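# Carry the carton tray from coffee table to counter

## Task

Move the tray holding three drink cartons off the coffee table and put it down on the counter so that its entire bottom rests on the counter, with all three cartons still upright on it; the coffee table must be standing upright when finished, and the robot must not topple or be left leaning.

## Robot and tools

ROBOT. An omnidirectional wheeled base carries a column about 1.7 m tall. A carriage rides up and down it (lift_m) and holds two six-joint arms, left and right, each ending in a five-finger hand. Arm bases sit roughly 0.57 m + lift_m above the floor, and carriage parts hang about 0.15 m lower. A hand point reaches up to 0.78 m from its shoulder but only about 0.4 m below the arm base; straight fingers extend about 0.07 m past it. Parked arm: joints 1-6 = 0, 0.05, 0.05, 1.45, 0, 0 (robot then about 0.85 m wide, 0.65 m long). With joints 5 and 6 at 0 a level hand faces palm down. Cameras: carriage_camera, fixed, forward and tilted about 20 degrees down; left_wrist_camera and right_wrist_camera, on the little-finger side of each wrist, aimed at the hand point.

FRAMES. Base frame, metres: origin on the floor under the base centre, x forward, y left, z up. The left_hand and right_hand readings are hand points in this frame; true hands usually sit a bit lower, especially far out or under load (1 kg can sag a level hand 7-25 cm). base_odometry is in the odometry frame (the base frame at scene start), counts wheel turns only (slip counts as travel), heading in rad, left positive, -3.142 to 3.142; it drifts a degree or two after turns or long strafes.

move. One action per call. "base" is an object with exactly one key, a relative offset from where the base last reported itself: translate_m (forward +, -2 to 2 m), strafe_m (left +, -2 to 2 m) or rotate_rad (counter-clockwise +, -6.3 to 6.3 rad). "joints" is one flat object keyed by joint name, absolute targets: lift_m 0 to 1 m; per arm (left_/right_) joint1_rad -2.617 to 3.054 (yaw about vertical, 0 ahead, + left), joint2_rad 0 to 3.141 (shoulder: 0 upper arm back level, 1.57 up, 3.14 forward level), joint3_rad 0 to 3.141 (elbow: 0 folded, 3.14 straight), joint4_rad -1.57 to 1.57 (wrist pitch, + lifts fingertips), joint5_rad -1.57 to 1.57 (wrist yaw, + swings fingertips to the right, opposite to joint 1), joint6_rad -2.094 to 2.094 (roll about finger direction, + clockwise seen from forearm; swings the hand point, which is 0.07 m off this axis). Hand keys per side, scale -1 to 1: <side>_hand_little, _ring, _middle, _index (+1 straight, -1 curled), _thumb_bend (+1 straight, -1 bent), _thumb_turn (+1 beside palm, -1 across in front of palm). Settings without motion: <side>_hand_force_limit (-1 to 1, maps to about 0-10 N at fingertip, 0-15 N for thumb motors; starts at 0) and <side>_hand_speed (-0.96 to 1; full speed from +0.48; starts at -0.8; use -0.94 or lower for a gentle grip). "speeds" (this action only): translate_m, strafe_m 0.02-0.5 m/s; rotate_rad 0.05-1.57 rad/s; lift_m 0.08-0.27 m/s (default 0.25). "min_time_s" 0.1-8 s sets a minimum duration for arm motions; 2 or more keeps the hand path straighter, too short makes it jerk and overshoot. "cameras": list of camera names or ["all"]; [] none. "blocking": true (default) waits until everything rests; false returns within about 0.5 s while motion continues. Unknown keys make the call invalid; out-of-range values get it refused. Actions last at most 15 s; moves time out at 14 s.

Other tools. wait(seconds 0-10, cameras) passes time and returns state, early if running moves finish. stop(cameras) brakes all running motions (base coasts a bit first); braked parts read "stopped" and may keep pressing. zoom_image(camera, region [x0,y0,x1,y1], pixels from top-left, at most 504 by 504) magnifies the latest image of a listed camera. show_instructions shows the reference pages. finished_scene(scene 1) ends the scene permanently.

RESULTS. "move" line: done, or the worst motion status. base_status/joint_status: moving, done, off_target (rested short, may still push), stopped, contact_stop or time_out (target dropped, holds in place), not_followed (arm targets withheld by the self-collision check; "joint command not followed"), limit_stop_at_motor_heat. on_its_own lists uncommanded behaviour; "held at" is a target. "pictures" gives image order. <side>_hand_stopped_by: six words for little, ring, middle, index, thumb_bend, thumb_turn: moving, target, force, stalled, fault. <side>_<motor>_load_n: fingertip force in N, + when pushed open; a lost grip shows as loads near 0. motor_effort: percent of max, bracket = peak last action; falling lift effort while lowering means something rests on a surface. Joint torques are noisy and offset. MOTOR HOT warns at 75 °C; at 100 °C that arm goes limp for 30-60 s. A refused call or any uncommanded stop cancels the remaining move, wait and finished_scene calls in that reply.

GRIPPING. A finger motor only starts when its target changes by 0.002 or more, then stops at target or at the force limit and locks. To squeeze harder raise force_limit and send a more-closed target; to loosen send a more-open one. With thumb turned in front, the hand wraps objects 0.035-0.065 m thick, or handles down to about 0.025 m.

CAUTIONS. Never let the arms strike or press each other (a hard press ends the scene). Avoid tipping: keep carriage low and loads close when driving, no sudden swings of loaded stretched arms. Arms have no contact stop and keep pushing; park them when idle to limit heat. Do not back under a table edge. Do not shove the coffee table or knock it over, and do not drop the tray or cartons or hit things hard. If a drive gets stuck, reverse about 0.2 m. The world keeps running while you think.

Each tool is called after "Call:" in YAML: its name, and indented under it one key for each argument.

Reference images:

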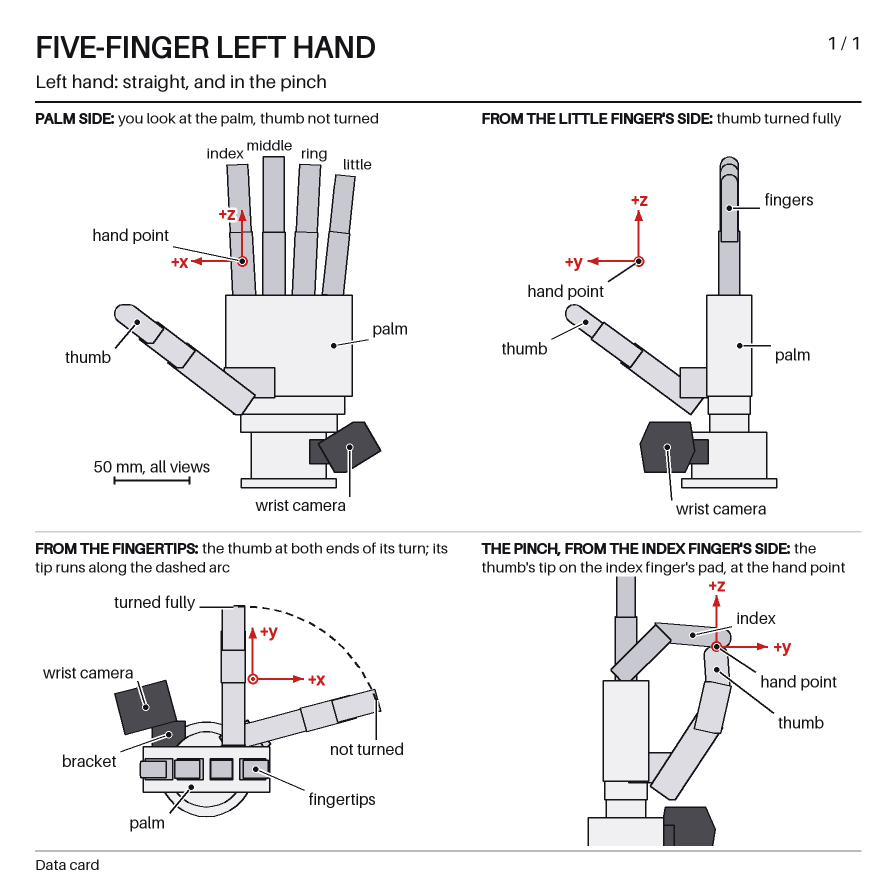

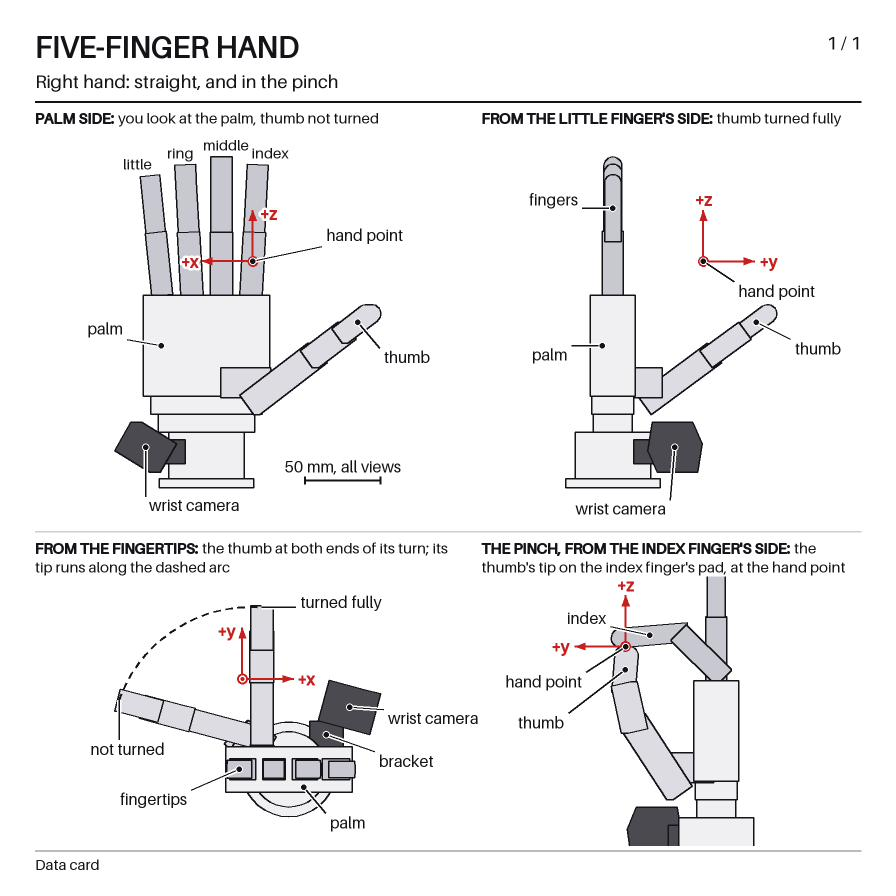

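## Session

Call:
move:

Scene clock: 0.00 s.
Joint torques (N m): no reading
base_odometry: x=+0.000 y=+0.000 heading=+0.000
base_status: not commanded
joint_positions: lift_m=+0.300 left_joint1_rad=-0.010 left_joint2_rad=+0.048 left_joint3_rad=+0.069 left_joint4_rad=+1.414 left_joint5_rad=+0.026 left_joint6_rad=+0.019 right_joint1_rad=+0.008 right_joint2_rad=+0.054 right_joint3_rad=+0.039 right_joint4_rad=+1.472 right_joint5_rad=-0.008 right_joint6_rad=+0.013 left_hand_little=+1.000 left_hand_ring=+1.000 left_hand_middle=+1.000 left_hand_index=+1.000 left_hand_thumb_turn=+1.000 left_hand_thumb_bend=+1.000 left_hand_force_limit=+0.000 left_hand_speed=-0.800 right_hand_little=+1.000 right_hand_ring=+1.000 right_hand_middle=+1.000 right_hand_index=+1.000 right_hand_thumb_turn=+1.000 right_hand_thumb_bend=+1.000 right_hand_force_limit=+0.000 right_hand_speed=-0.800
joint_status: not commanded
left_hand_stopped_by: target,target,target,target,target,target
right_hand_stopped_by: target,target,target,target,target,target
left_little_load_n: 0.0
left_ring_load_n: 0.0
left_middle_load_n: 0.0
left_index_load_n: 0.0
left_thumb_bend_load_n: 0.0
left_thumb_turn_load_n: 0.0
right_little_load_n: 0.0
right_ring_load_n: 0.0
right_middle_load_n: 0.0
right_index_load_n: 0.0
right_thumb_bend_load_n: 0.0
right_thumb_turn_load_n: 0.0
motor_effort: lift_m=+24 drive_wheels=-1
left_hand: x=+0.3204 y=+0.2788 z=+1.3085 quat_wxyz=(+0.708, -0.038, +0.058, -0.703) (m; base frame)
right_hand: x=+0.3163 y=-0.2806 z=+1.3038 quat_wxyz=(+0.714, -0.043, +0.038, -0.698) (m; base frame)
pictures: carriage_camera, left_wrist_camera, right_wrist_camera

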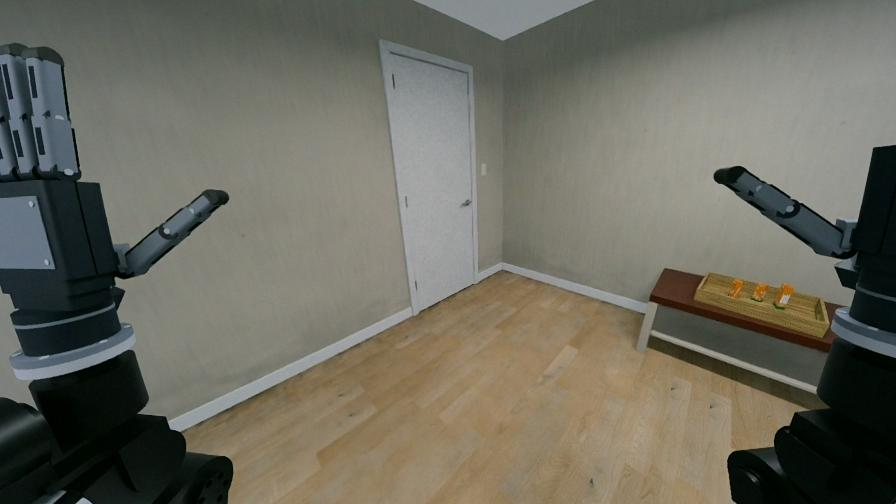

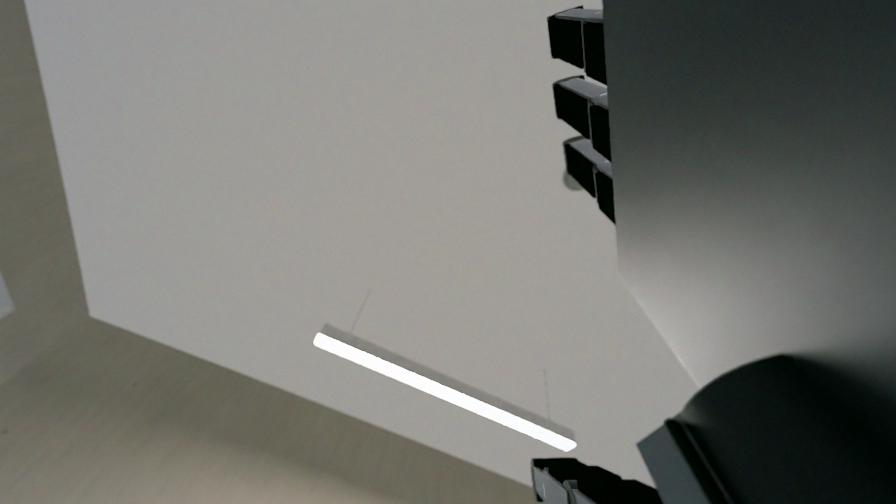

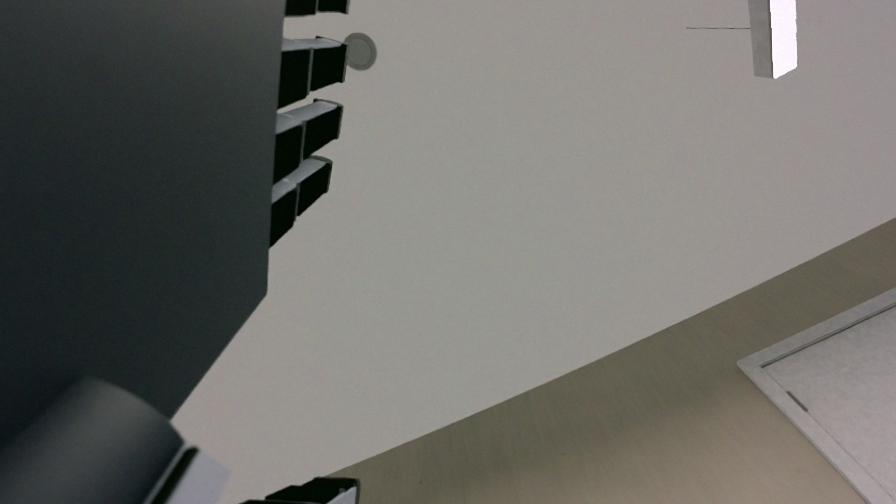

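Call:
move:
  base: {"rotate_rad": -0.8}
  cameras: ["carriage_camera"]

Call:
zoom_image:
  camera: "carriage_camera"
  region: [200, 150, 700, 500]

Call:
move:
  base: {"rotate_rad": -1.2}
  cameras: ["carriage_camera"]

Call:
move:
  base: {"rotate_rad": -1.2}
  cameras: ["carriage_camera"]

Call:
move:
  base: {"rotate_rad": -1.2}
  cameras: ["carriage_camera"]

Scene clock: 7.33 s.
Joint torques (N m): left_arm=[0.29 3.43 5.08 0.03 0.04 0.06] | right_arm=[0.1 3.85 5.04 0.08 -0.08 0.06]
move: done
base_odometry: x=+0.000 y=+0.000 heading=-0.800
base_status: done
joint_positions: lift_m=+0.300 left_joint1_rad=-0.010 left_joint2_rad=+0.048 left_joint3_rad=+0.069 left_joint4_rad=+1.414 left_joint5_rad=+0.026 left_joint6_rad=+0.019 right_joint1_rad=+0.008 right_joint2_rad=+0.054 right_joint3_rad=+0.039 right_joint4_rad=+1.472 right_joint5_rad=-0.008 right_joint6_rad=+0.013 left_hand_little=+1.000 left_hand_ring=+1.000 left_hand_middle=+1.000 left_hand_index=+1.000 left_hand_thumb_turn=+1.000 left_hand_thumb_bend=+1.000 left_hand_force_limit=+0.000 left_hand_speed=-0.800 right_hand_little=+1.000 right_hand_ring=+1.000 right_hand_middle=+1.000 right_hand_index=+1.000 right_hand_thumb_turn=+1.000 right_hand_thumb_bend=+1.000 right_hand_force_limit=+0.000 right_hand_speed=-0.800
joint_status: not commanded
left_hand_stopped_by: target,target,target,target,target,target
right_hand_stopped_by: target,target,target,target,target,target
left_little_load_n: 0.0
left_ring_load_n: 0.0
left_middle_load_n: 0.0
left_index_load_n: 0.0
left_thumb_bend_load_n: 0.0
left_thumb_turn_load_n: 0.0
right_little_load_n: 0.0
right_ring_load_n: 0.0
right_middle_load_n: 0.5
right_index_load_n: -0.5
right_thumb_bend_load_n: 0.0
right_thumb_turn_load_n: 0.0
motor_effort: lift_m=+24(24) drive_wheels=+5(12)
left_hand: x=+0.3204 y=+0.2788 z=+1.3085 quat_wxyz=(+0.708, -0.038, +0.058, -0.703) (m; base frame)
right_hand: x=+0.3163 y=-0.2806 z=+1.3038 quat_wxyz=(+0.714, -0.043, +0.038, -0.698) (m; base frame)
pictures: carriage_camera

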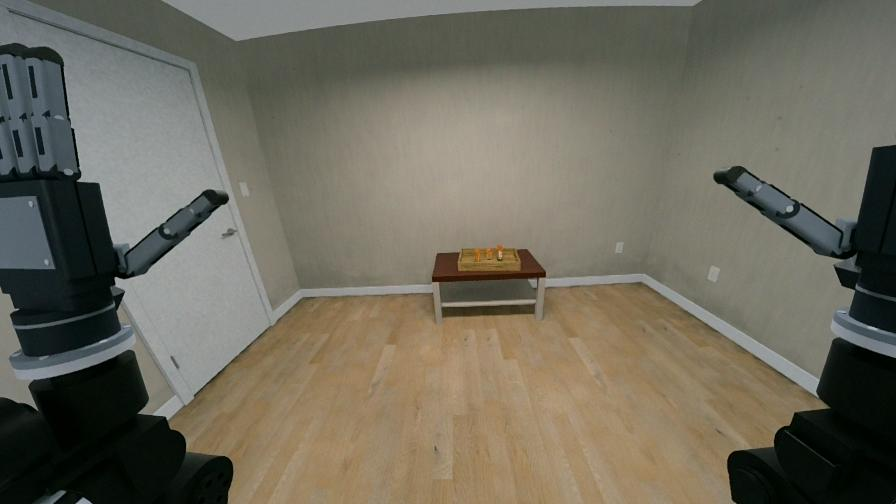

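Scaled by 1.008 from the camera's 896x504 image, which has a finer 1280x720 frame.

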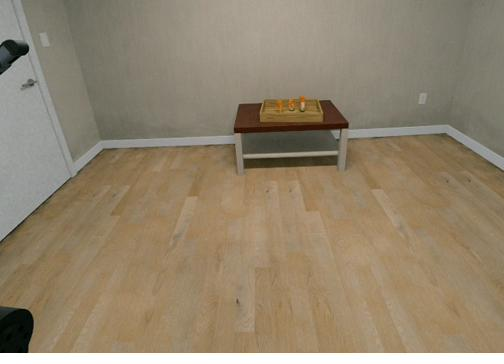

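Scene clock: 10.10 s.
Joint torques (N m): left_arm=[0.31 3.44 5.09 0.02 0.04 0.06] | right_arm=[0.1 3.86 5.04 0.06 -0.09 0.06]
move: done
base_odometry: x=+0.000 y=+0.000 heading=-1.999
base_status: done
joint_positions: lift_m=+0.300 left_joint1_rad=-0.010 left_joint2_rad=+0.048 left_joint3_rad=+0.069 left_joint4_rad=+1.414 left_joint5_rad=+0.026 left_joint6_rad=+0.019 right_joint1_rad=+0.008 right_joint2_rad=+0.054 right_joint3_rad=+0.039 right_joint4_rad=+1.472 right_joint5_rad=-0.008 right_joint6_rad=+0.013 left_hand_little=+1.000 left_hand_ring=+1.000 left_hand_middle=+1.000 left_hand_index=+1.000 left_hand_thumb_turn=+1.000 left_hand_thumb_bend=+1.000 left_hand_force_limit=+0.000 left_hand_speed=-0.800 right_hand_little=+1.000 right_hand_ring=+1.000 right_hand_middle=+1.000 right_hand_index=+1.000 right_hand_thumb_turn=+1.000 right_hand_thumb_bend=+1.000 right_hand_force_limit=+0.000 right_hand_speed=-0.800
joint_status: not commanded
left_hand_stopped_by: target,target,target,target,target,target
right_hand_stopped_by: target,target,target,target,target,target
left_little_load_n: 0.0
left_ring_load_n: 0.0
left_middle_load_n: 0.0
left_index_load_n: 0.0
left_thumb_bend_load_n: 0.0
left_thumb_turn_load_n: 0.0
right_little_load_n: 0.0
right_ring_load_n: 0.0
right_middle_load_n: -0.5
right_index_load_n: 0.0
right_thumb_bend_load_n: 0.0
right_thumb_turn_load_n: 0.0
motor_effort: lift_m=+23(24) drive_wheels=+5(12)
left_hand: x=+0.3204 y=+0.2788 z=+1.3085 quat_wxyz=(+0.708, -0.038, +0.058, -0.703) (m; base frame)
right_hand: x=+0.3163 y=-0.2806 z=+1.3038 quat_wxyz=(+0.714, -0.043, +0.038, -0.698) (m; base frame)
pictures: carriage_camera

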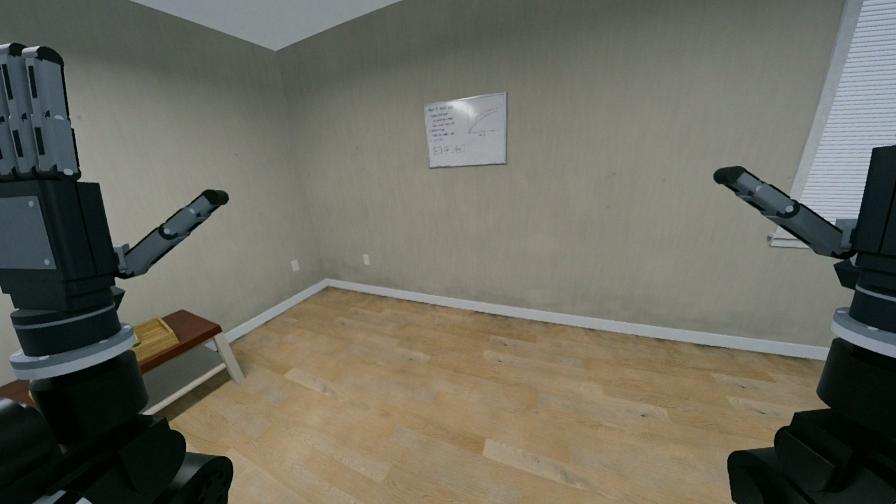

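Scene clock: 12.87 s.
Joint torques (N m): left_arm=[0.31 3.43 5.08 0.02 0.04 0.06] | right_arm=[0.12 3.85 5.04 0.03 -0.08 0.06]
move: done
base_odometry: x=+0.000 y=+0.000 heading=+3.084
base_status: done
joint_positions: lift_m=+0.300 left_joint1_rad=-0.010 left_joint2_rad=+0.048 left_joint3_rad=+0.069 left_joint4_rad=+1.414 left_joint5_rad=+0.026 left_joint6_rad=+0.019 right_joint1_rad=+0.008 right_joint2_rad=+0.054 right_joint3_rad=+0.039 right_joint4_rad=+1.472 right_joint5_rad=-0.008 right_joint6_rad=+0.013 left_hand_little=+1.000 left_hand_ring=+1.000 left_hand_middle=+1.000 left_hand_index=+1.000 left_hand_thumb_turn=+1.000 left_hand_thumb_bend=+1.000 left_hand_force_limit=+0.000 left_hand_speed=-0.800 right_hand_little=+1.000 right_hand_ring=+1.000 right_hand_middle=+1.000 right_hand_index=+1.000 right_hand_thumb_turn=+1.000 right_hand_thumb_bend=+1.000 right_hand_force_limit=+0.000 right_hand_speed=-0.800
joint_status: not commanded
left_hand_stopped_by: target,target,target,target,target,target
right_hand_stopped_by: target,target,target,target,target,target
left_little_load_n: 0.5
left_ring_load_n: 0.0
left_middle_load_n: 0.0
left_index_load_n: 0.0
left_thumb_bend_load_n: 0.0
left_thumb_turn_load_n: 0.0
right_little_load_n: 0.0
right_ring_load_n: 0.0
right_middle_load_n: 0.0
right_index_load_n: 0.0
right_thumb_bend_load_n: 0.0
right_thumb_turn_load_n: 0.0
motor_effort: lift_m=+23(24) drive_wheels=+4(14)
left_hand: x=+0.3204 y=+0.2788 z=+1.3085 quat_wxyz=(+0.708, -0.038, +0.058, -0.703) (m; base frame)
right_hand: x=+0.3163 y=-0.2806 z=+1.3038 quat_wxyz=(+0.714, -0.043, +0.038, -0.698) (m; base frame)
pictures: carriage_camera

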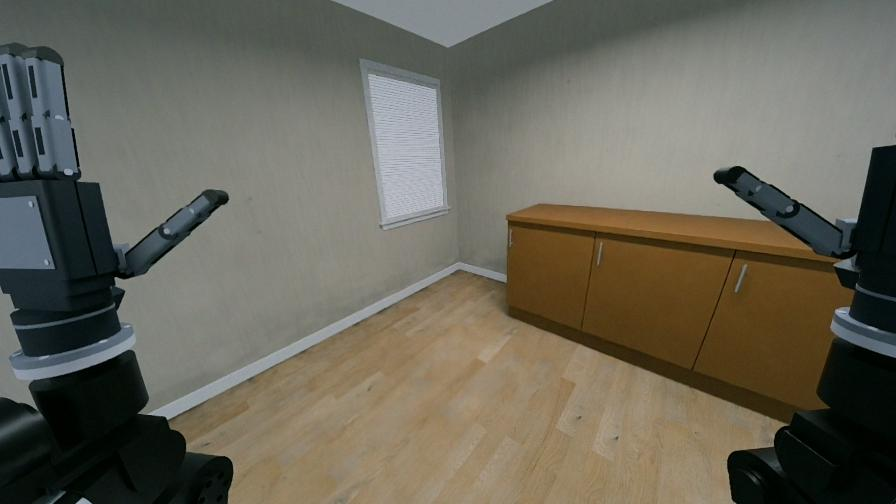

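Scene clock: 15.63 s.
Joint torques (N m): left_arm=[0.31 3.44 5.09 0.02 0.04 0.06] | right_arm=[0.1 3.85 5.04 0.03 -0.09 0.06]
move: done
base_odometry: x=+0.000 y=+0.000 heading=+1.885
base_status: done
joint_positions: lift_m=+0.300 left_joint1_rad=-0.010 left_joint2_rad=+0.048 left_joint3_rad=+0.069 left_joint4_rad=+1.414 left_joint5_rad=+0.026 left_joint6_rad=+0.019 right_joint1_rad=+0.008 right_joint2_rad=+0.054 right_joint3_rad=+0.039 right_joint4_rad=+1.472 right_joint5_rad=-0.008 right_joint6_rad=+0.013 left_hand_little=+1.000 left_hand_ring=+1.000 left_hand_middle=+1.000 left_hand_index=+1.000 left_hand_thumb_turn=+1.000 left_hand_thumb_bend=+1.000 left_hand_force_limit=+0.000 left_hand_speed=-0.800 right_hand_little=+1.000 right_hand_ring=+1.000 right_hand_middle=+1.000 right_hand_index=+1.000 right_hand_thumb_turn=+1.000 right_hand_thumb_bend=+1.000 right_hand_force_limit=+0.000 right_hand_speed=-0.800
joint_status: not commanded
left_hand_stopped_by: target,target,target,target,target,target
right_hand_stopped_by: target,target,target,target,target,target
left_little_load_n: 0.0
left_ring_load_n: 0.0
left_middle_load_n: 0.0
left_index_load_n: 0.0
left_thumb_bend_load_n: 0.0
left_thumb_turn_load_n: 0.0
right_little_load_n: 0.0
right_ring_load_n: -0.5
right_middle_load_n: 0.0
right_index_load_n: 0.0
right_thumb_bend_load_n: 0.0
right_thumb_turn_load_n: 0.0
motor_effort: lift_m=+23(24) drive_wheels=+4(12)
left_hand: x=+0.3204 y=+0.2788 z=+1.3085 quat_wxyz=(+0.708, -0.038, +0.058, -0.703) (m; base frame)
right_hand: x=+0.3163 y=-0.2806 z=+1.3038 quat_wxyz=(+0.714, -0.043, +0.038, -0.698) (m; base frame)
pictures: carriage_camera

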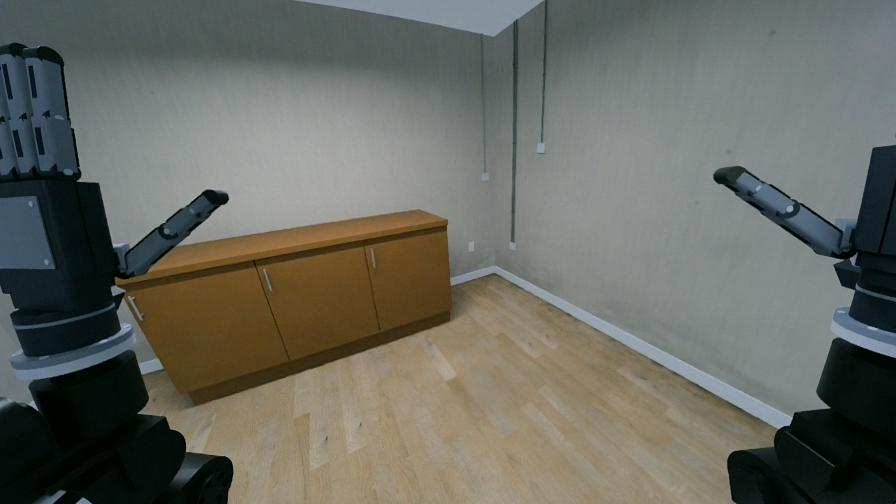

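Call:
move:
  base: {"rotate_rad": -2.685}
  cameras: []

Call:
move:
  base: {"translate_m": 0.9}
  cameras: []

Call:
move:
  base: {"strafe_m": -0.27}
  cameras: ["carriage_camera"]

Call:
zoom_image:
  camera: "carriage_camera"
  region: [298, 200, 598, 400]

Scene clock: 30.50 s.
Joint torques (N m): left_arm=[0.32 3.43 5.11 0.03 0.04 0.06] | right_arm=[0.12 3.86 5.03 0.08 -0.08 0.06]
move: done
base_odometry: x=+0.000 y=+0.000 heading=-0.800
base_status: done
joint_positions: lift_m=+0.300 left_joint1_rad=-0.010 left_joint2_rad=+0.048 left_joint3_rad=+0.069 left_joint4_rad=+1.413 left_joint5_rad=+0.026 left_joint6_rad=+0.019 right_joint1_rad=+0.008 right_joint2_rad=+0.054 right_joint3_rad=+0.039 right_joint4_rad=+1.471 right_joint5_rad=-0.008 right_joint6_rad=+0.013 left_hand_little=+1.000 left_hand_ring=+1.000 left_hand_middle=+1.000 left_hand_index=+1.000 left_hand_thumb_turn=+1.000 left_hand_thumb_bend=+1.000 left_hand_force_limit=+0.000 left_hand_speed=-0.800 right_hand_little=+1.000 right_hand_ring=+1.000 right_hand_middle=+1.000 right_hand_index=+1.000 right_hand_thumb_turn=+1.000 right_hand_thumb_bend=+1.000 right_hand_force_limit=+0.000 right_hand_speed=-0.800
joint_status: not commanded
left_hand_stopped_by: target,target,target,target,target,target
right_hand_stopped_by: target,target,target,target,target,target
left_little_load_n: 0.0
left_ring_load_n: 0.0
left_middle_load_n: 0.0
left_index_load_n: 0.0
left_thumb_bend_load_n: 0.0
left_thumb_turn_load_n: 0.0
right_little_load_n: 0.0
right_ring_load_n: 0.0
right_middle_load_n: 0.0
right_index_load_n: 0.0
right_thumb_bend_load_n: 0.0
right_thumb_turn_load_n: 0.0
motor_effort: lift_m=+23(24) drive_wheels=+4(12)
left_hand: x=+0.3205 y=+0.2788 z=+1.3084 quat_wxyz=(+0.708, -0.038, +0.058, -0.703) (m; base frame)
right_hand: x=+0.3166 y=-0.2806 z=+1.3037 quat_wxyz=(+0.714, -0.043, +0.038, -0.698) (m; base frame)
pictures: none
No camera images: "cameras" was empty.

Scene clock: 34.60 s.
Joint torques (N m): left_arm=[0.31 3.56 5.15 0.05 0.04 0.06] | right_arm=[0.13 3.71 5.09 0.03 -0.08 0.06]
move: done
base_odometry: x=+0.626 y=-0.646 heading=-0.801
base_status: done
joint_positions: lift_m=+0.300 left_joint1_rad=-0.010 left_joint2_rad=+0.048 left_joint3_rad=+0.069 left_joint4_rad=+1.413 left_joint5_rad=+0.026 left_joint6_rad=+0.019 right_joint1_rad=+0.008 right_joint2_rad=+0.054 right_joint3_rad=+0.039 right_joint4_rad=+1.469 right_joint5_rad=-0.008 right_joint6_rad=+0.013 left_hand_little=+1.000 left_hand_ring=+1.000 left_hand_middle=+1.000 left_hand_index=+1.000 left_hand_thumb_turn=+1.000 left_hand_thumb_bend=+1.000 left_hand_force_limit=+0.000 left_hand_speed=-0.800 right_hand_little=+1.000 right_hand_ring=+1.000 right_hand_middle=+1.000 right_hand_index=+1.000 right_hand_thumb_turn=+1.000 right_hand_thumb_bend=+1.000 right_hand_force_limit=+0.000 right_hand_speed=-0.800
joint_status: not commanded
left_hand_stopped_by: target,target,target,target,target,target
right_hand_stopped_by: target,target,target,target,target,target
left_little_load_n: 0.0
left_ring_load_n: 0.0
left_middle_load_n: 0.0
left_index_load_n: 0.0
left_thumb_bend_load_n: 0.0
left_thumb_turn_load_n: 0.0
right_little_load_n: 0.0
right_ring_load_n: 0.0
right_middle_load_n: 0.0
right_index_load_n: 0.0
right_thumb_bend_load_n: 0.0
right_thumb_turn_load_n: 0.0
motor_effort: lift_m=+23(24) drive_wheels=-6(19)
left_hand: x=+0.3205 y=+0.2788 z=+1.3084 quat_wxyz=(+0.708, -0.038, +0.058, -0.703) (m; base frame)
right_hand: x=+0.3171 y=-0.2806 z=+1.3036 quat_wxyz=(+0.714, -0.044, +0.039, -0.698) (m; base frame)
pictures: none
No camera images: "cameras" was empty.

Scene clock: 36.97 s.
Joint torques (N m): left_arm=[0.28 3.44 5.09 0.03 0.04 0.06] | right_arm=[0.13 3.88 5.07 0.09 -0.08 0.06]
move: done
base_odometry: x=+0.433 y=-0.835 heading=-0.800
base_status: done
joint_positions: lift_m=+0.300 left_joint1_rad=-0.010 left_joint2_rad=+0.048 left_joint3_rad=+0.069 left_joint4_rad=+1.413 left_joint5_rad=+0.026 left_joint6_rad=+0.019 right_joint1_rad=+0.008 right_joint2_rad=+0.054 right_joint3_rad=+0.039 right_joint4_rad=+1.469 right_joint5_rad=-0.008 right_joint6_rad=+0.013 left_hand_little=+1.000 left_hand_ring=+1.000 left_hand_middle=+1.000 left_hand_index=+1.000 left_hand_thumb_turn=+1.000 left_hand_thumb_bend=+1.000 left_hand_force_limit=+0.000 left_hand_speed=-0.800 right_hand_little=+1.000 right_hand_ring=+1.000 right_hand_middle=+1.000 right_hand_index=+1.000 right_hand_thumb_turn=+1.000 right_hand_thumb_bend=+1.000 right_hand_force_limit=+0.000 right_hand_speed=-0.800
joint_status: not commanded
left_hand_stopped_by: target,target,target,target,target,target
right_hand_stopped_by: target,target,target,target,target,target
left_little_load_n: 0.0
left_ring_load_n: 0.0
left_middle_load_n: 0.0
left_index_load_n: 0.0
left_thumb_bend_load_n: 0.0
left_thumb_turn_load_n: 0.0
right_little_load_n: 0.0
right_ring_load_n: 0.0
right_middle_load_n: 0.0
right_index_load_n: 0.0
right_thumb_bend_load_n: 0.0
right_thumb_turn_load_n: 0.0
motor_effort: lift_m=+23(24) drive_wheels=-1(9)
left_hand: x=+0.3205 y=+0.2788 z=+1.3084 quat_wxyz=(+0.708, -0.038, +0.058, -0.703) (m; base frame)
right_hand: x=+0.3171 y=-0.2806 z=+1.3036 quat_wxyz=(+0.714, -0.044, +0.039, -0.698) (m; base frame)
pictures: carriage_camera

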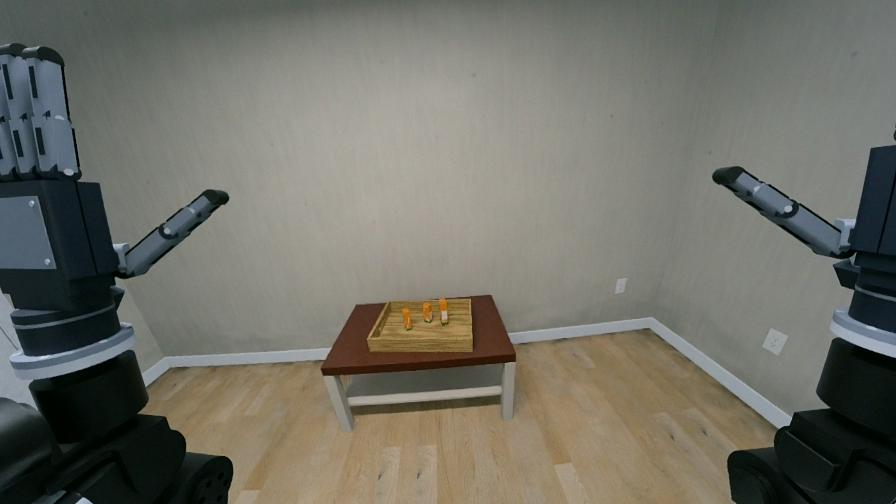

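Scaled by 1.680 from the camera's 896x504 image, which has a finer 1280x720 frame.

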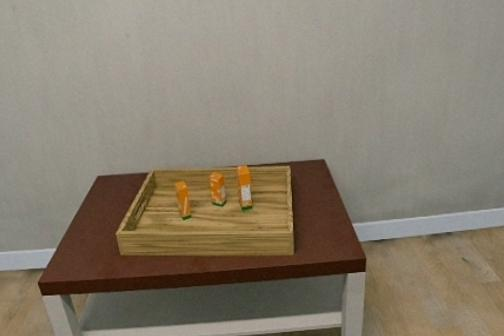

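Call:
move:
  base: {"translate_m": 0.42}
  speeds: {"translate_m": 0.25}
  cameras: []

Call:
move:
  base: {"strafe_m": 0.2}
  cameras: ["carriage_camera"]

Call:
zoom_image:
  camera: "carriage_camera"
  region: [198, 300, 448, 500]

Call:
zoom_image:
  camera: "carriage_camera"
  region: [448, 300, 698, 500]

Scene clock: 98.77 s.
Joint torques (N m): left_arm=[0.28 3.25 4.97 0.07 0.04 0.06] | right_arm=[0.08 3.85 5.03 0.05 -0.09 0.06]
move: done
base_odometry: x=+0.725 y=-1.136 heading=-0.801
base_status: done
joint_positions: lift_m=+0.300 left_joint1_rad=-0.010 left_joint2_rad=+0.048 left_joint3_rad=+0.069 left_joint4_rad=+1.414 left_joint5_rad=+0.026 left_joint6_rad=+0.019 right_joint1_rad=+0.008 right_joint2_rad=+0.054 right_joint3_rad=+0.039 right_joint4_rad=+1.471 right_joint5_rad=-0.008 right_joint6_rad=+0.013 left_hand_little=+1.000 left_hand_ring=+1.000 left_hand_middle=+1.000 left_hand_index=+1.000 left_hand_thumb_turn=+1.000 left_hand_thumb_bend=+1.000 left_hand_force_limit=+0.000 left_hand_speed=-0.800 right_hand_little=+1.000 right_hand_ring=+1.000 right_hand_middle=+1.000 right_hand_index=+1.000 right_hand_thumb_turn=+1.000 right_hand_thumb_bend=+1.000 right_hand_force_limit=+0.000 right_hand_speed=-0.800
joint_status: not commanded
left_hand_stopped_by: target,target,target,target,target,target
right_hand_stopped_by: target,target,target,target,target,target
left_little_load_n: -0.5
left_ring_load_n: 0.0
left_middle_load_n: 0.0
left_index_load_n: 0.0
left_thumb_bend_load_n: 0.0
left_thumb_turn_load_n: 0.0
right_little_load_n: 0.0
right_ring_load_n: 0.0
right_middle_load_n: 0.0
right_index_load_n: 0.0
right_thumb_bend_load_n: 0.0
right_thumb_turn_load_n: 0.0
motor_effort: lift_m=+24(24) drive_wheels=-3(10)
left_hand: x=+0.3204 y=+0.2788 z=+1.3085 quat_wxyz=(+0.708, -0.038, +0.058, -0.703) (m; base frame)
right_hand: x=+0.3167 y=-0.2806 z=+1.3037 quat_wxyz=(+0.714, -0.043, +0.038, -0.698) (m; base frame)
pictures: none
No camera images: "cameras" was empty.

Scene clock: 100.93 s.
Joint torques (N m): left_arm=[0.31 3.44 5.07 0.03 0.04 0.07] | right_arm=[-0.01 3.84 5.05 0.06 -0.08 0.06]
move: done
base_odometry: x=+0.869 y=-0.998 heading=-0.801
base_status: done
joint_positions: lift_m=+0.300 left_joint1_rad=-0.010 left_joint2_rad=+0.048 left_joint3_rad=+0.069 left_joint4_rad=+1.414 left_joint5_rad=+0.026 left_joint6_rad=+0.019 right_joint1_rad=+0.008 right_joint2_rad=+0.054 right_joint3_rad=+0.039 right_joint4_rad=+1.471 right_joint5_rad=-0.008 right_joint6_rad=+0.013 left_hand_little=+1.000 left_hand_ring=+1.000 left_hand_middle=+1.000 left_hand_index=+1.000 left_hand_thumb_turn=+1.000 left_hand_thumb_bend=+1.000 left_hand_force_limit=+0.000 left_hand_speed=-0.800 right_hand_little=+1.000 right_hand_ring=+1.000 right_hand_middle=+1.000 right_hand_index=+1.000 right_hand_thumb_turn=+1.000 right_hand_thumb_bend=+1.000 right_hand_force_limit=+0.000 right_hand_speed=-0.800
joint_status: not commanded
left_hand_stopped_by: target,target,target,target,target,target
right_hand_stopped_by: target,target,target,target,target,target
left_little_load_n: 0.0
left_ring_load_n: 0.0
left_middle_load_n: 0.0
left_index_load_n: 0.0
left_thumb_bend_load_n: 0.0
left_thumb_turn_load_n: 0.0
right_little_load_n: 0.0
right_ring_load_n: 0.0
right_middle_load_n: 0.0
right_index_load_n: 0.0
right_thumb_bend_load_n: 0.0
right_thumb_turn_load_n: 0.0
motor_effort: lift_m=+23(24) drive_wheels=+0(9)
left_hand: x=+0.3204 y=+0.2788 z=+1.3085 quat_wxyz=(+0.708, -0.038, +0.058, -0.703) (m; base frame)
right_hand: x=+0.3167 y=-0.2806 z=+1.3037 quat_wxyz=(+0.714, -0.043, +0.038, -0.698) (m; base frame)
pictures: carriage_camera

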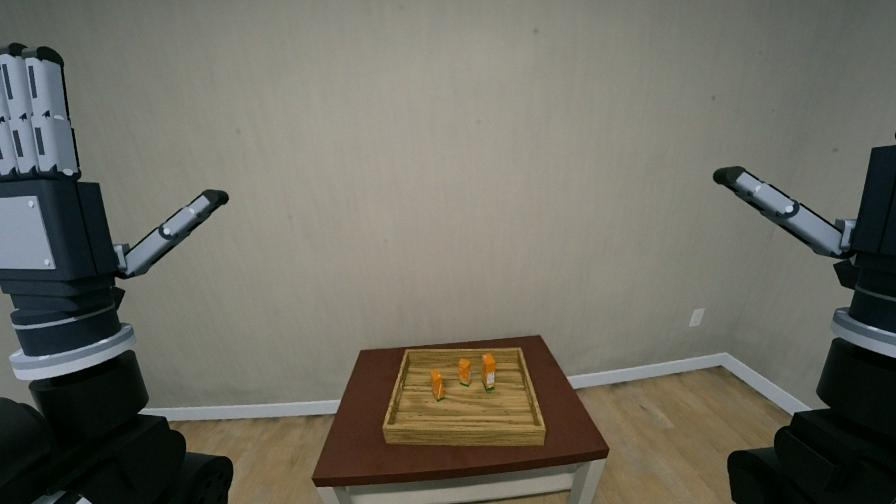

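Scaled by 2.016 from the camera's 896x504 image, which has a finer 1280x720 frame.

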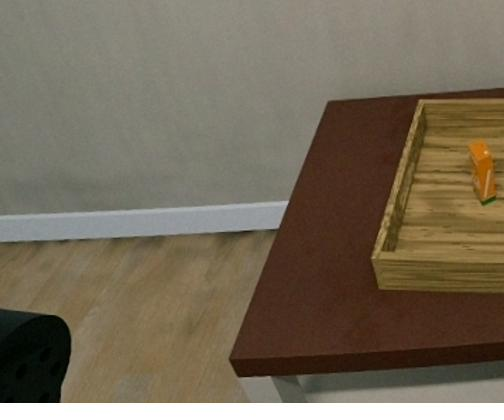

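Scaled by 2.016 from the camera's 896x504 image, which has a finer 1280x720 frame.

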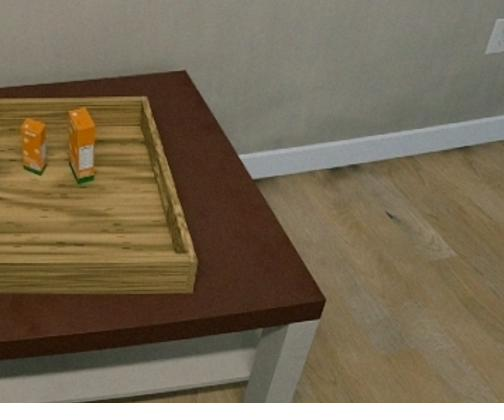

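Call:
zoom_image:
  camera: "carriage_camera"
  region: [376, 340, 466, 452]

Call:
zoom_image:
  camera: "carriage_camera"
  region: [466, 340, 556, 452]

Scaled by 4.500 from the camera's 896x504 image, which has a finer 1280x720 frame.

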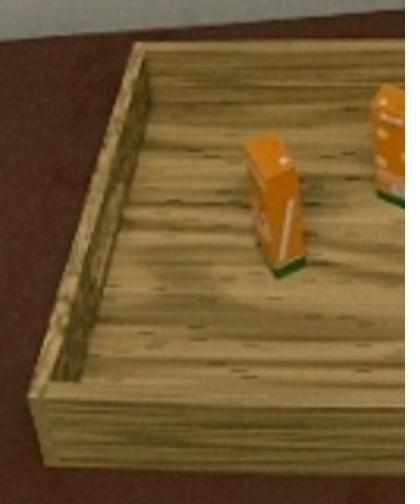

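Scaled by 4.500 from the camera's 896x504 image, which has a finer 1280x720 frame.

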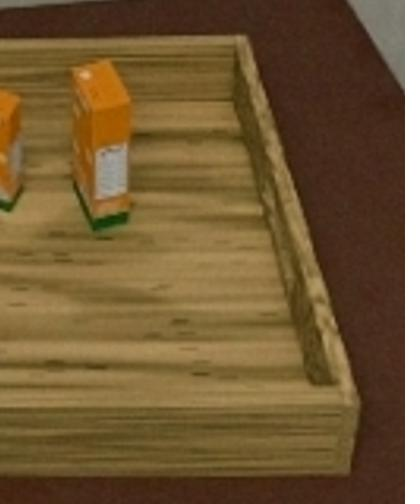

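Call:
move:
  joints: {"left_joint2_rad": 1.0, "left_joint3_rad": 1.0, "left_joint4_rad": -1.5, "left_joint1_rad": 0, "left_joint5_rad": 0, "left_joint6_rad": 1.57, "right_joint1_rad": 0, "right_joint2_rad": 1.0, "right_joint3_rad": 1.0, "right_joint4_rad": -1.5, "right_joint5_rad": 0, "right_joint6_rad": -1.57, "left_hand_thumb_turn": -1, "right_hand_thumb_turn": -1}
  min_time_s: 3
  cameras: ["all"]

Scene clock: 198.90 s.
Joint torques (N m): left_arm=[0.84 -0.44 7.58 0.21 -0.06 0.2] | right_arm=[-0.65 -0.66 6.98 0.33 -0.02 -0.09]
move: done
base_odometry: x=+0.869 y=-0.998 heading=-0.801
base_status: not commanded
joint_positions: lift_m=+0.300 left_joint1_rad=-0.005 left_joint2_rad=+0.993 left_joint3_rad=+0.975 left_joint4_rad=-1.483 left_joint5_rad=+0.012 left_joint6_rad=+1.558 right_joint1_rad=+0.008 right_joint2_rad=+0.991 right_joint3_rad=+0.979 right_joint4_rad=-1.487 right_joint5_rad=-0.008 right_joint6_rad=-1.558 left_hand_little=+1.000 left_hand_ring=+1.000 left_hand_middle=+1.000 left_hand_index=+1.000 left_hand_thumb_turn=-1.000 left_hand_thumb_bend=+1.000 left_hand_force_limit=+0.000 left_hand_speed=-0.800 right_hand_little=+1.000 right_hand_ring=+1.000 right_hand_middle=+1.000 right_hand_index=+1.000 right_hand_thumb_turn=-1.000 right_hand_thumb_bend=+1.000 right_hand_force_limit=+0.000 right_hand_speed=-0.800
joint_status: all done
left_hand_stopped_by: target,target,target,target,target,target
right_hand_stopped_by: target,target,target,target,target,target
left_little_load_n: 0.0
left_ring_load_n: 0.0
left_middle_load_n: 0.0
left_index_load_n: 0.0
left_thumb_bend_load_n: 0.0
left_thumb_turn_load_n: 0.0
right_little_load_n: 0.0
right_ring_load_n: 0.0
right_middle_load_n: 0.0
right_index_load_n: 0.0
right_thumb_bend_load_n: 0.0
right_thumb_turn_load_n: 0.0
motor_effort: lift_m=+24(24) drive_wheels=-1(5)
left_hand: x=+0.3340 y=+0.3714 z=+0.9803 quat_wxyz=(+0.035, -0.004, +0.999, -0.006) (m; base frame)
right_hand: x=+0.3337 y=-0.3718 z=+0.9816 quat_wxyz=(+0.004, -0.999, +0.002, -0.036) (m; base frame)
pictures: carriage_camera, left_wrist_camera, right_wrist_camera
camera_calibration:
left_wrist_camera: T_world_to_cam=[[-0.265207, -0.964192, 0.000167773, 0.445385], [-0.86159, 0.237064, 0.448846, -0.238458], [-0.432813, 0.118892, -0.893609, 1.09108], [0, 0, 0, 1]] pos_world=[0.384898, 0.356246, 1.08195]
right_wrist_camera: T_world_to_cam=[[0.268521, -0.963196, -0.0122502, -0.437555], [-0.87143, -0.248319, 0.423022, -0.214061], [-0.410495, -0.102915, -0.906036, 1.1063], [0, 0, 0, 1]] pos_world=[0.385087, -0.360751, 1.08754]

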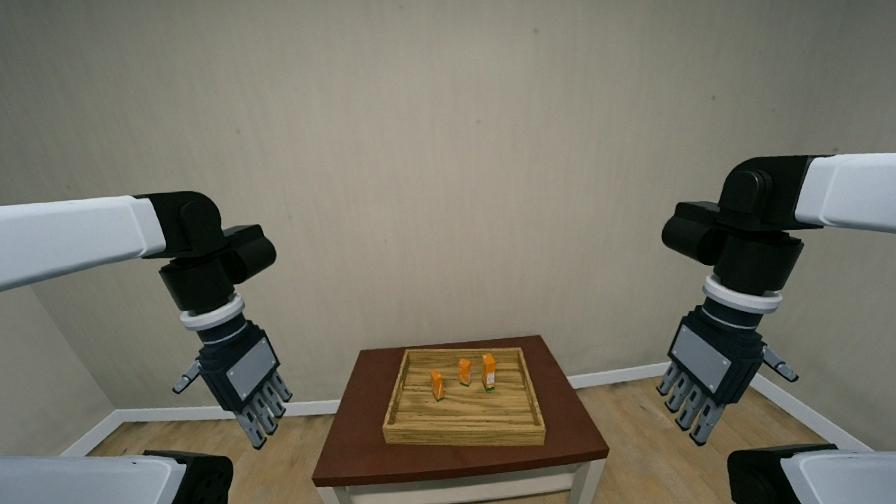

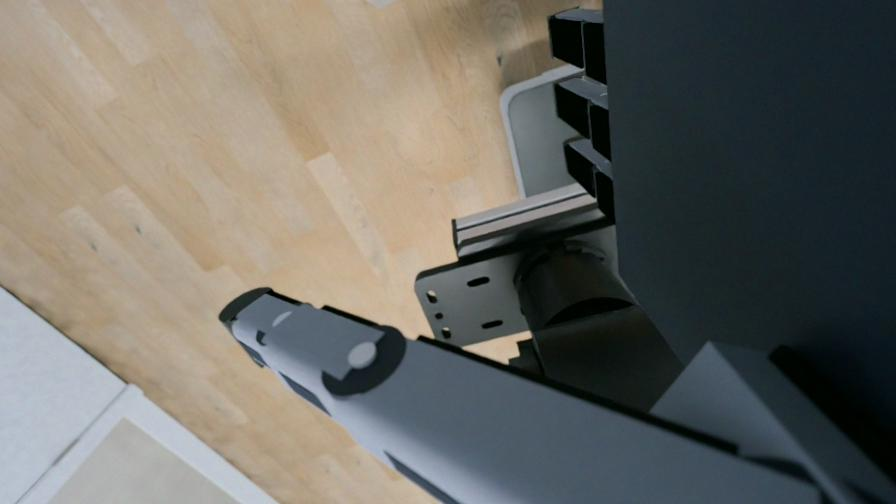

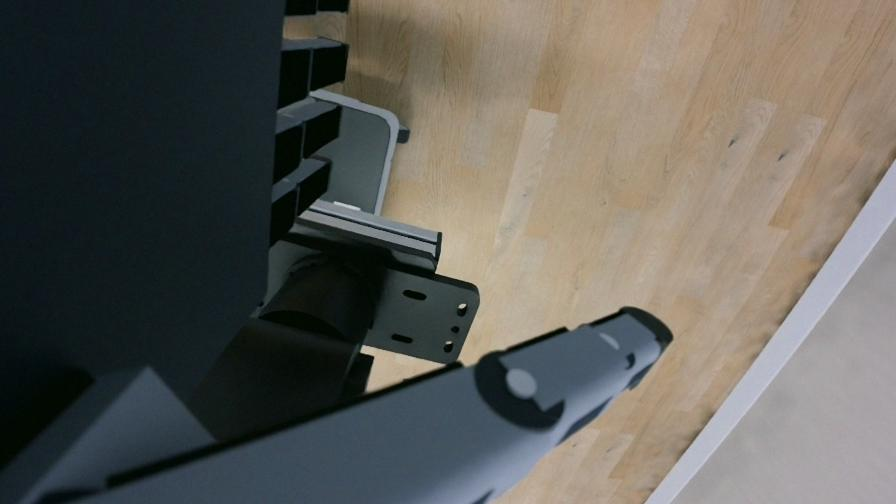

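Call:
move:
  joints: {"left_joint1_rad": 0.155, "left_joint2_rad": 2.4, "left_joint3_rad": 1.25, "left_joint4_rad": -0.574, "left_joint5_rad": 0.773, "left_joint6_rad": 1.788, "right_joint1_rad": -0.155, "right_joint2_rad": 2.4, "right_joint3_rad": 1.25, "right_joint4_rad": -0.574, "right_joint5_rad": -0.773, "right_joint6_rad": -1.788}
  min_time_s: 3
  cameras: ["all"]

Scene clock: 236.30 s.
Joint torques (N m): left_arm=[0.84 -8.16 4.45 0.1 0.71 0.18] | right_arm=[-0.61 -10 4.29 0.17 -0.75 -0.12]
move: done
base_odometry: x=+0.869 y=-0.998 heading=-0.801
base_status: not commanded
joint_positions: lift_m=+0.300 left_joint1_rad=+0.150 left_joint2_rad=+2.381 left_joint3_rad=+1.233 left_joint4_rad=-0.591 left_joint5_rad=+0.763 left_joint6_rad=+1.775 right_joint1_rad=-0.147 right_joint2_rad=+2.375 right_joint3_rad=+1.235 right_joint4_rad=-0.587 right_joint5_rad=-0.758 right_joint6_rad=-1.775 left_hand_little=+1.000 left_hand_ring=+1.000 left_hand_middle=+1.000 left_hand_index=+1.000 left_hand_thumb_turn=-1.000 left_hand_thumb_bend=+1.000 left_hand_force_limit=+0.000 left_hand_speed=-0.800 right_hand_little=+1.000 right_hand_ring=+1.000 right_hand_middle=+1.000 right_hand_index=+1.000 right_hand_thumb_turn=-1.000 right_hand_thumb_bend=+1.000 right_hand_force_limit=+0.000 right_hand_speed=-0.800
joint_status: all done
left_hand_stopped_by: target,target,target,target,target,target
right_hand_stopped_by: target,target,target,target,target,target
left_little_load_n: 0.0
left_ring_load_n: -0.5
left_middle_load_n: 0.0
left_index_load_n: 0.0
left_thumb_bend_load_n: 0.0
left_thumb_turn_load_n: 0.0
right_little_load_n: 0.0
right_ring_load_n: 0.0
right_middle_load_n: 0.0
right_index_load_n: 0.0
right_thumb_bend_load_n: 0.0
right_thumb_turn_load_n: 0.0
motor_effort: lift_m=+24(24) drive_wheels=+0(4)
left_hand: x=+0.5394 y=+0.2739 z=+0.7044 quat_wxyz=(-0.011, -0.006, +0.925, -0.379) (m; base frame)
right_hand: x=+0.5428 y=-0.2745 z=+0.7058 quat_wxyz=(+0.376, -0.927, +0.003, +0.007) (m; base frame)
pictures: carriage_camera, left_wrist_camera, right_wrist_camera
camera_calibration:
left_wrist_camera: T_world_to_cam=[[-0.252949, -0.681549, 0.686664, -0.161758], [-0.82185, 0.525852, 0.219186, 0.14672], [-0.51047, -0.508892, -0.693144, 1.01758], [0, 0, 0, 1]] pos_world=[0.599109, 0.330439, 0.784243]
right_wrist_camera: T_world_to_cam=[[0.261708, -0.673746, -0.691068, 0.158934], [-0.835252, -0.516873, 0.187607, 0.181673], [-0.483594, 0.528118, -0.698018, 1.01834], [0, 0, 0, 1]] pos_world=[0.602613, -0.336822, 0.786573]

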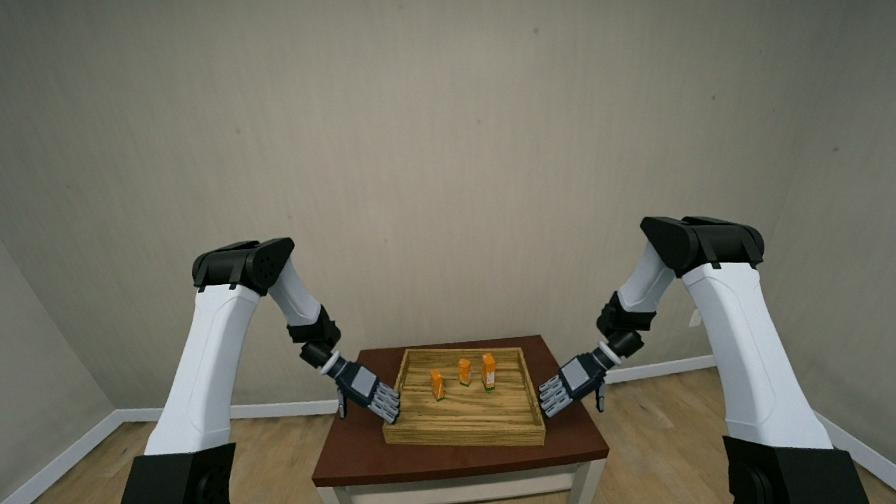

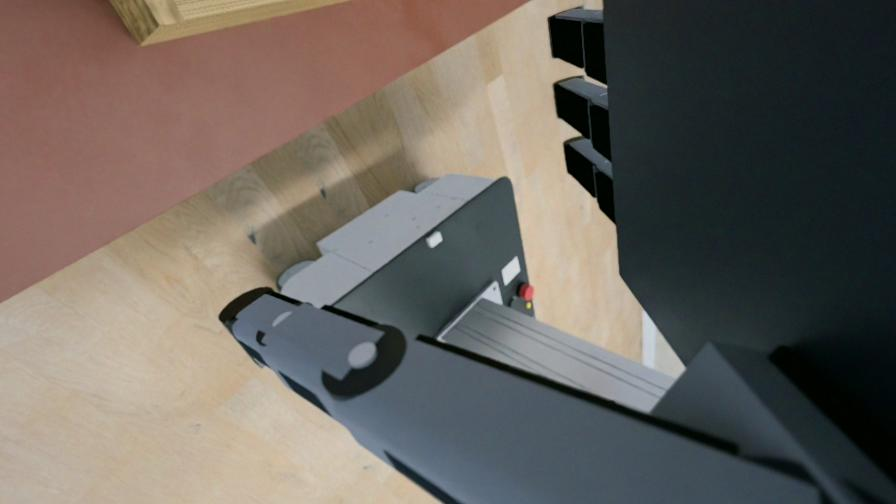

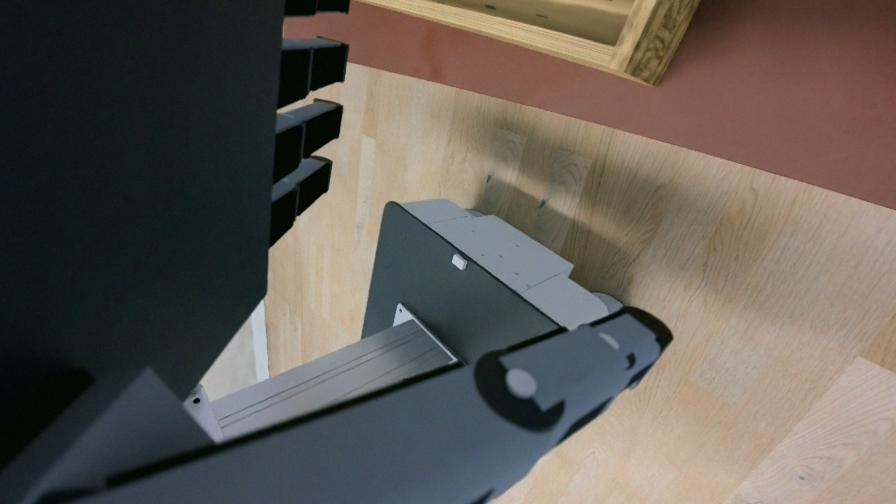

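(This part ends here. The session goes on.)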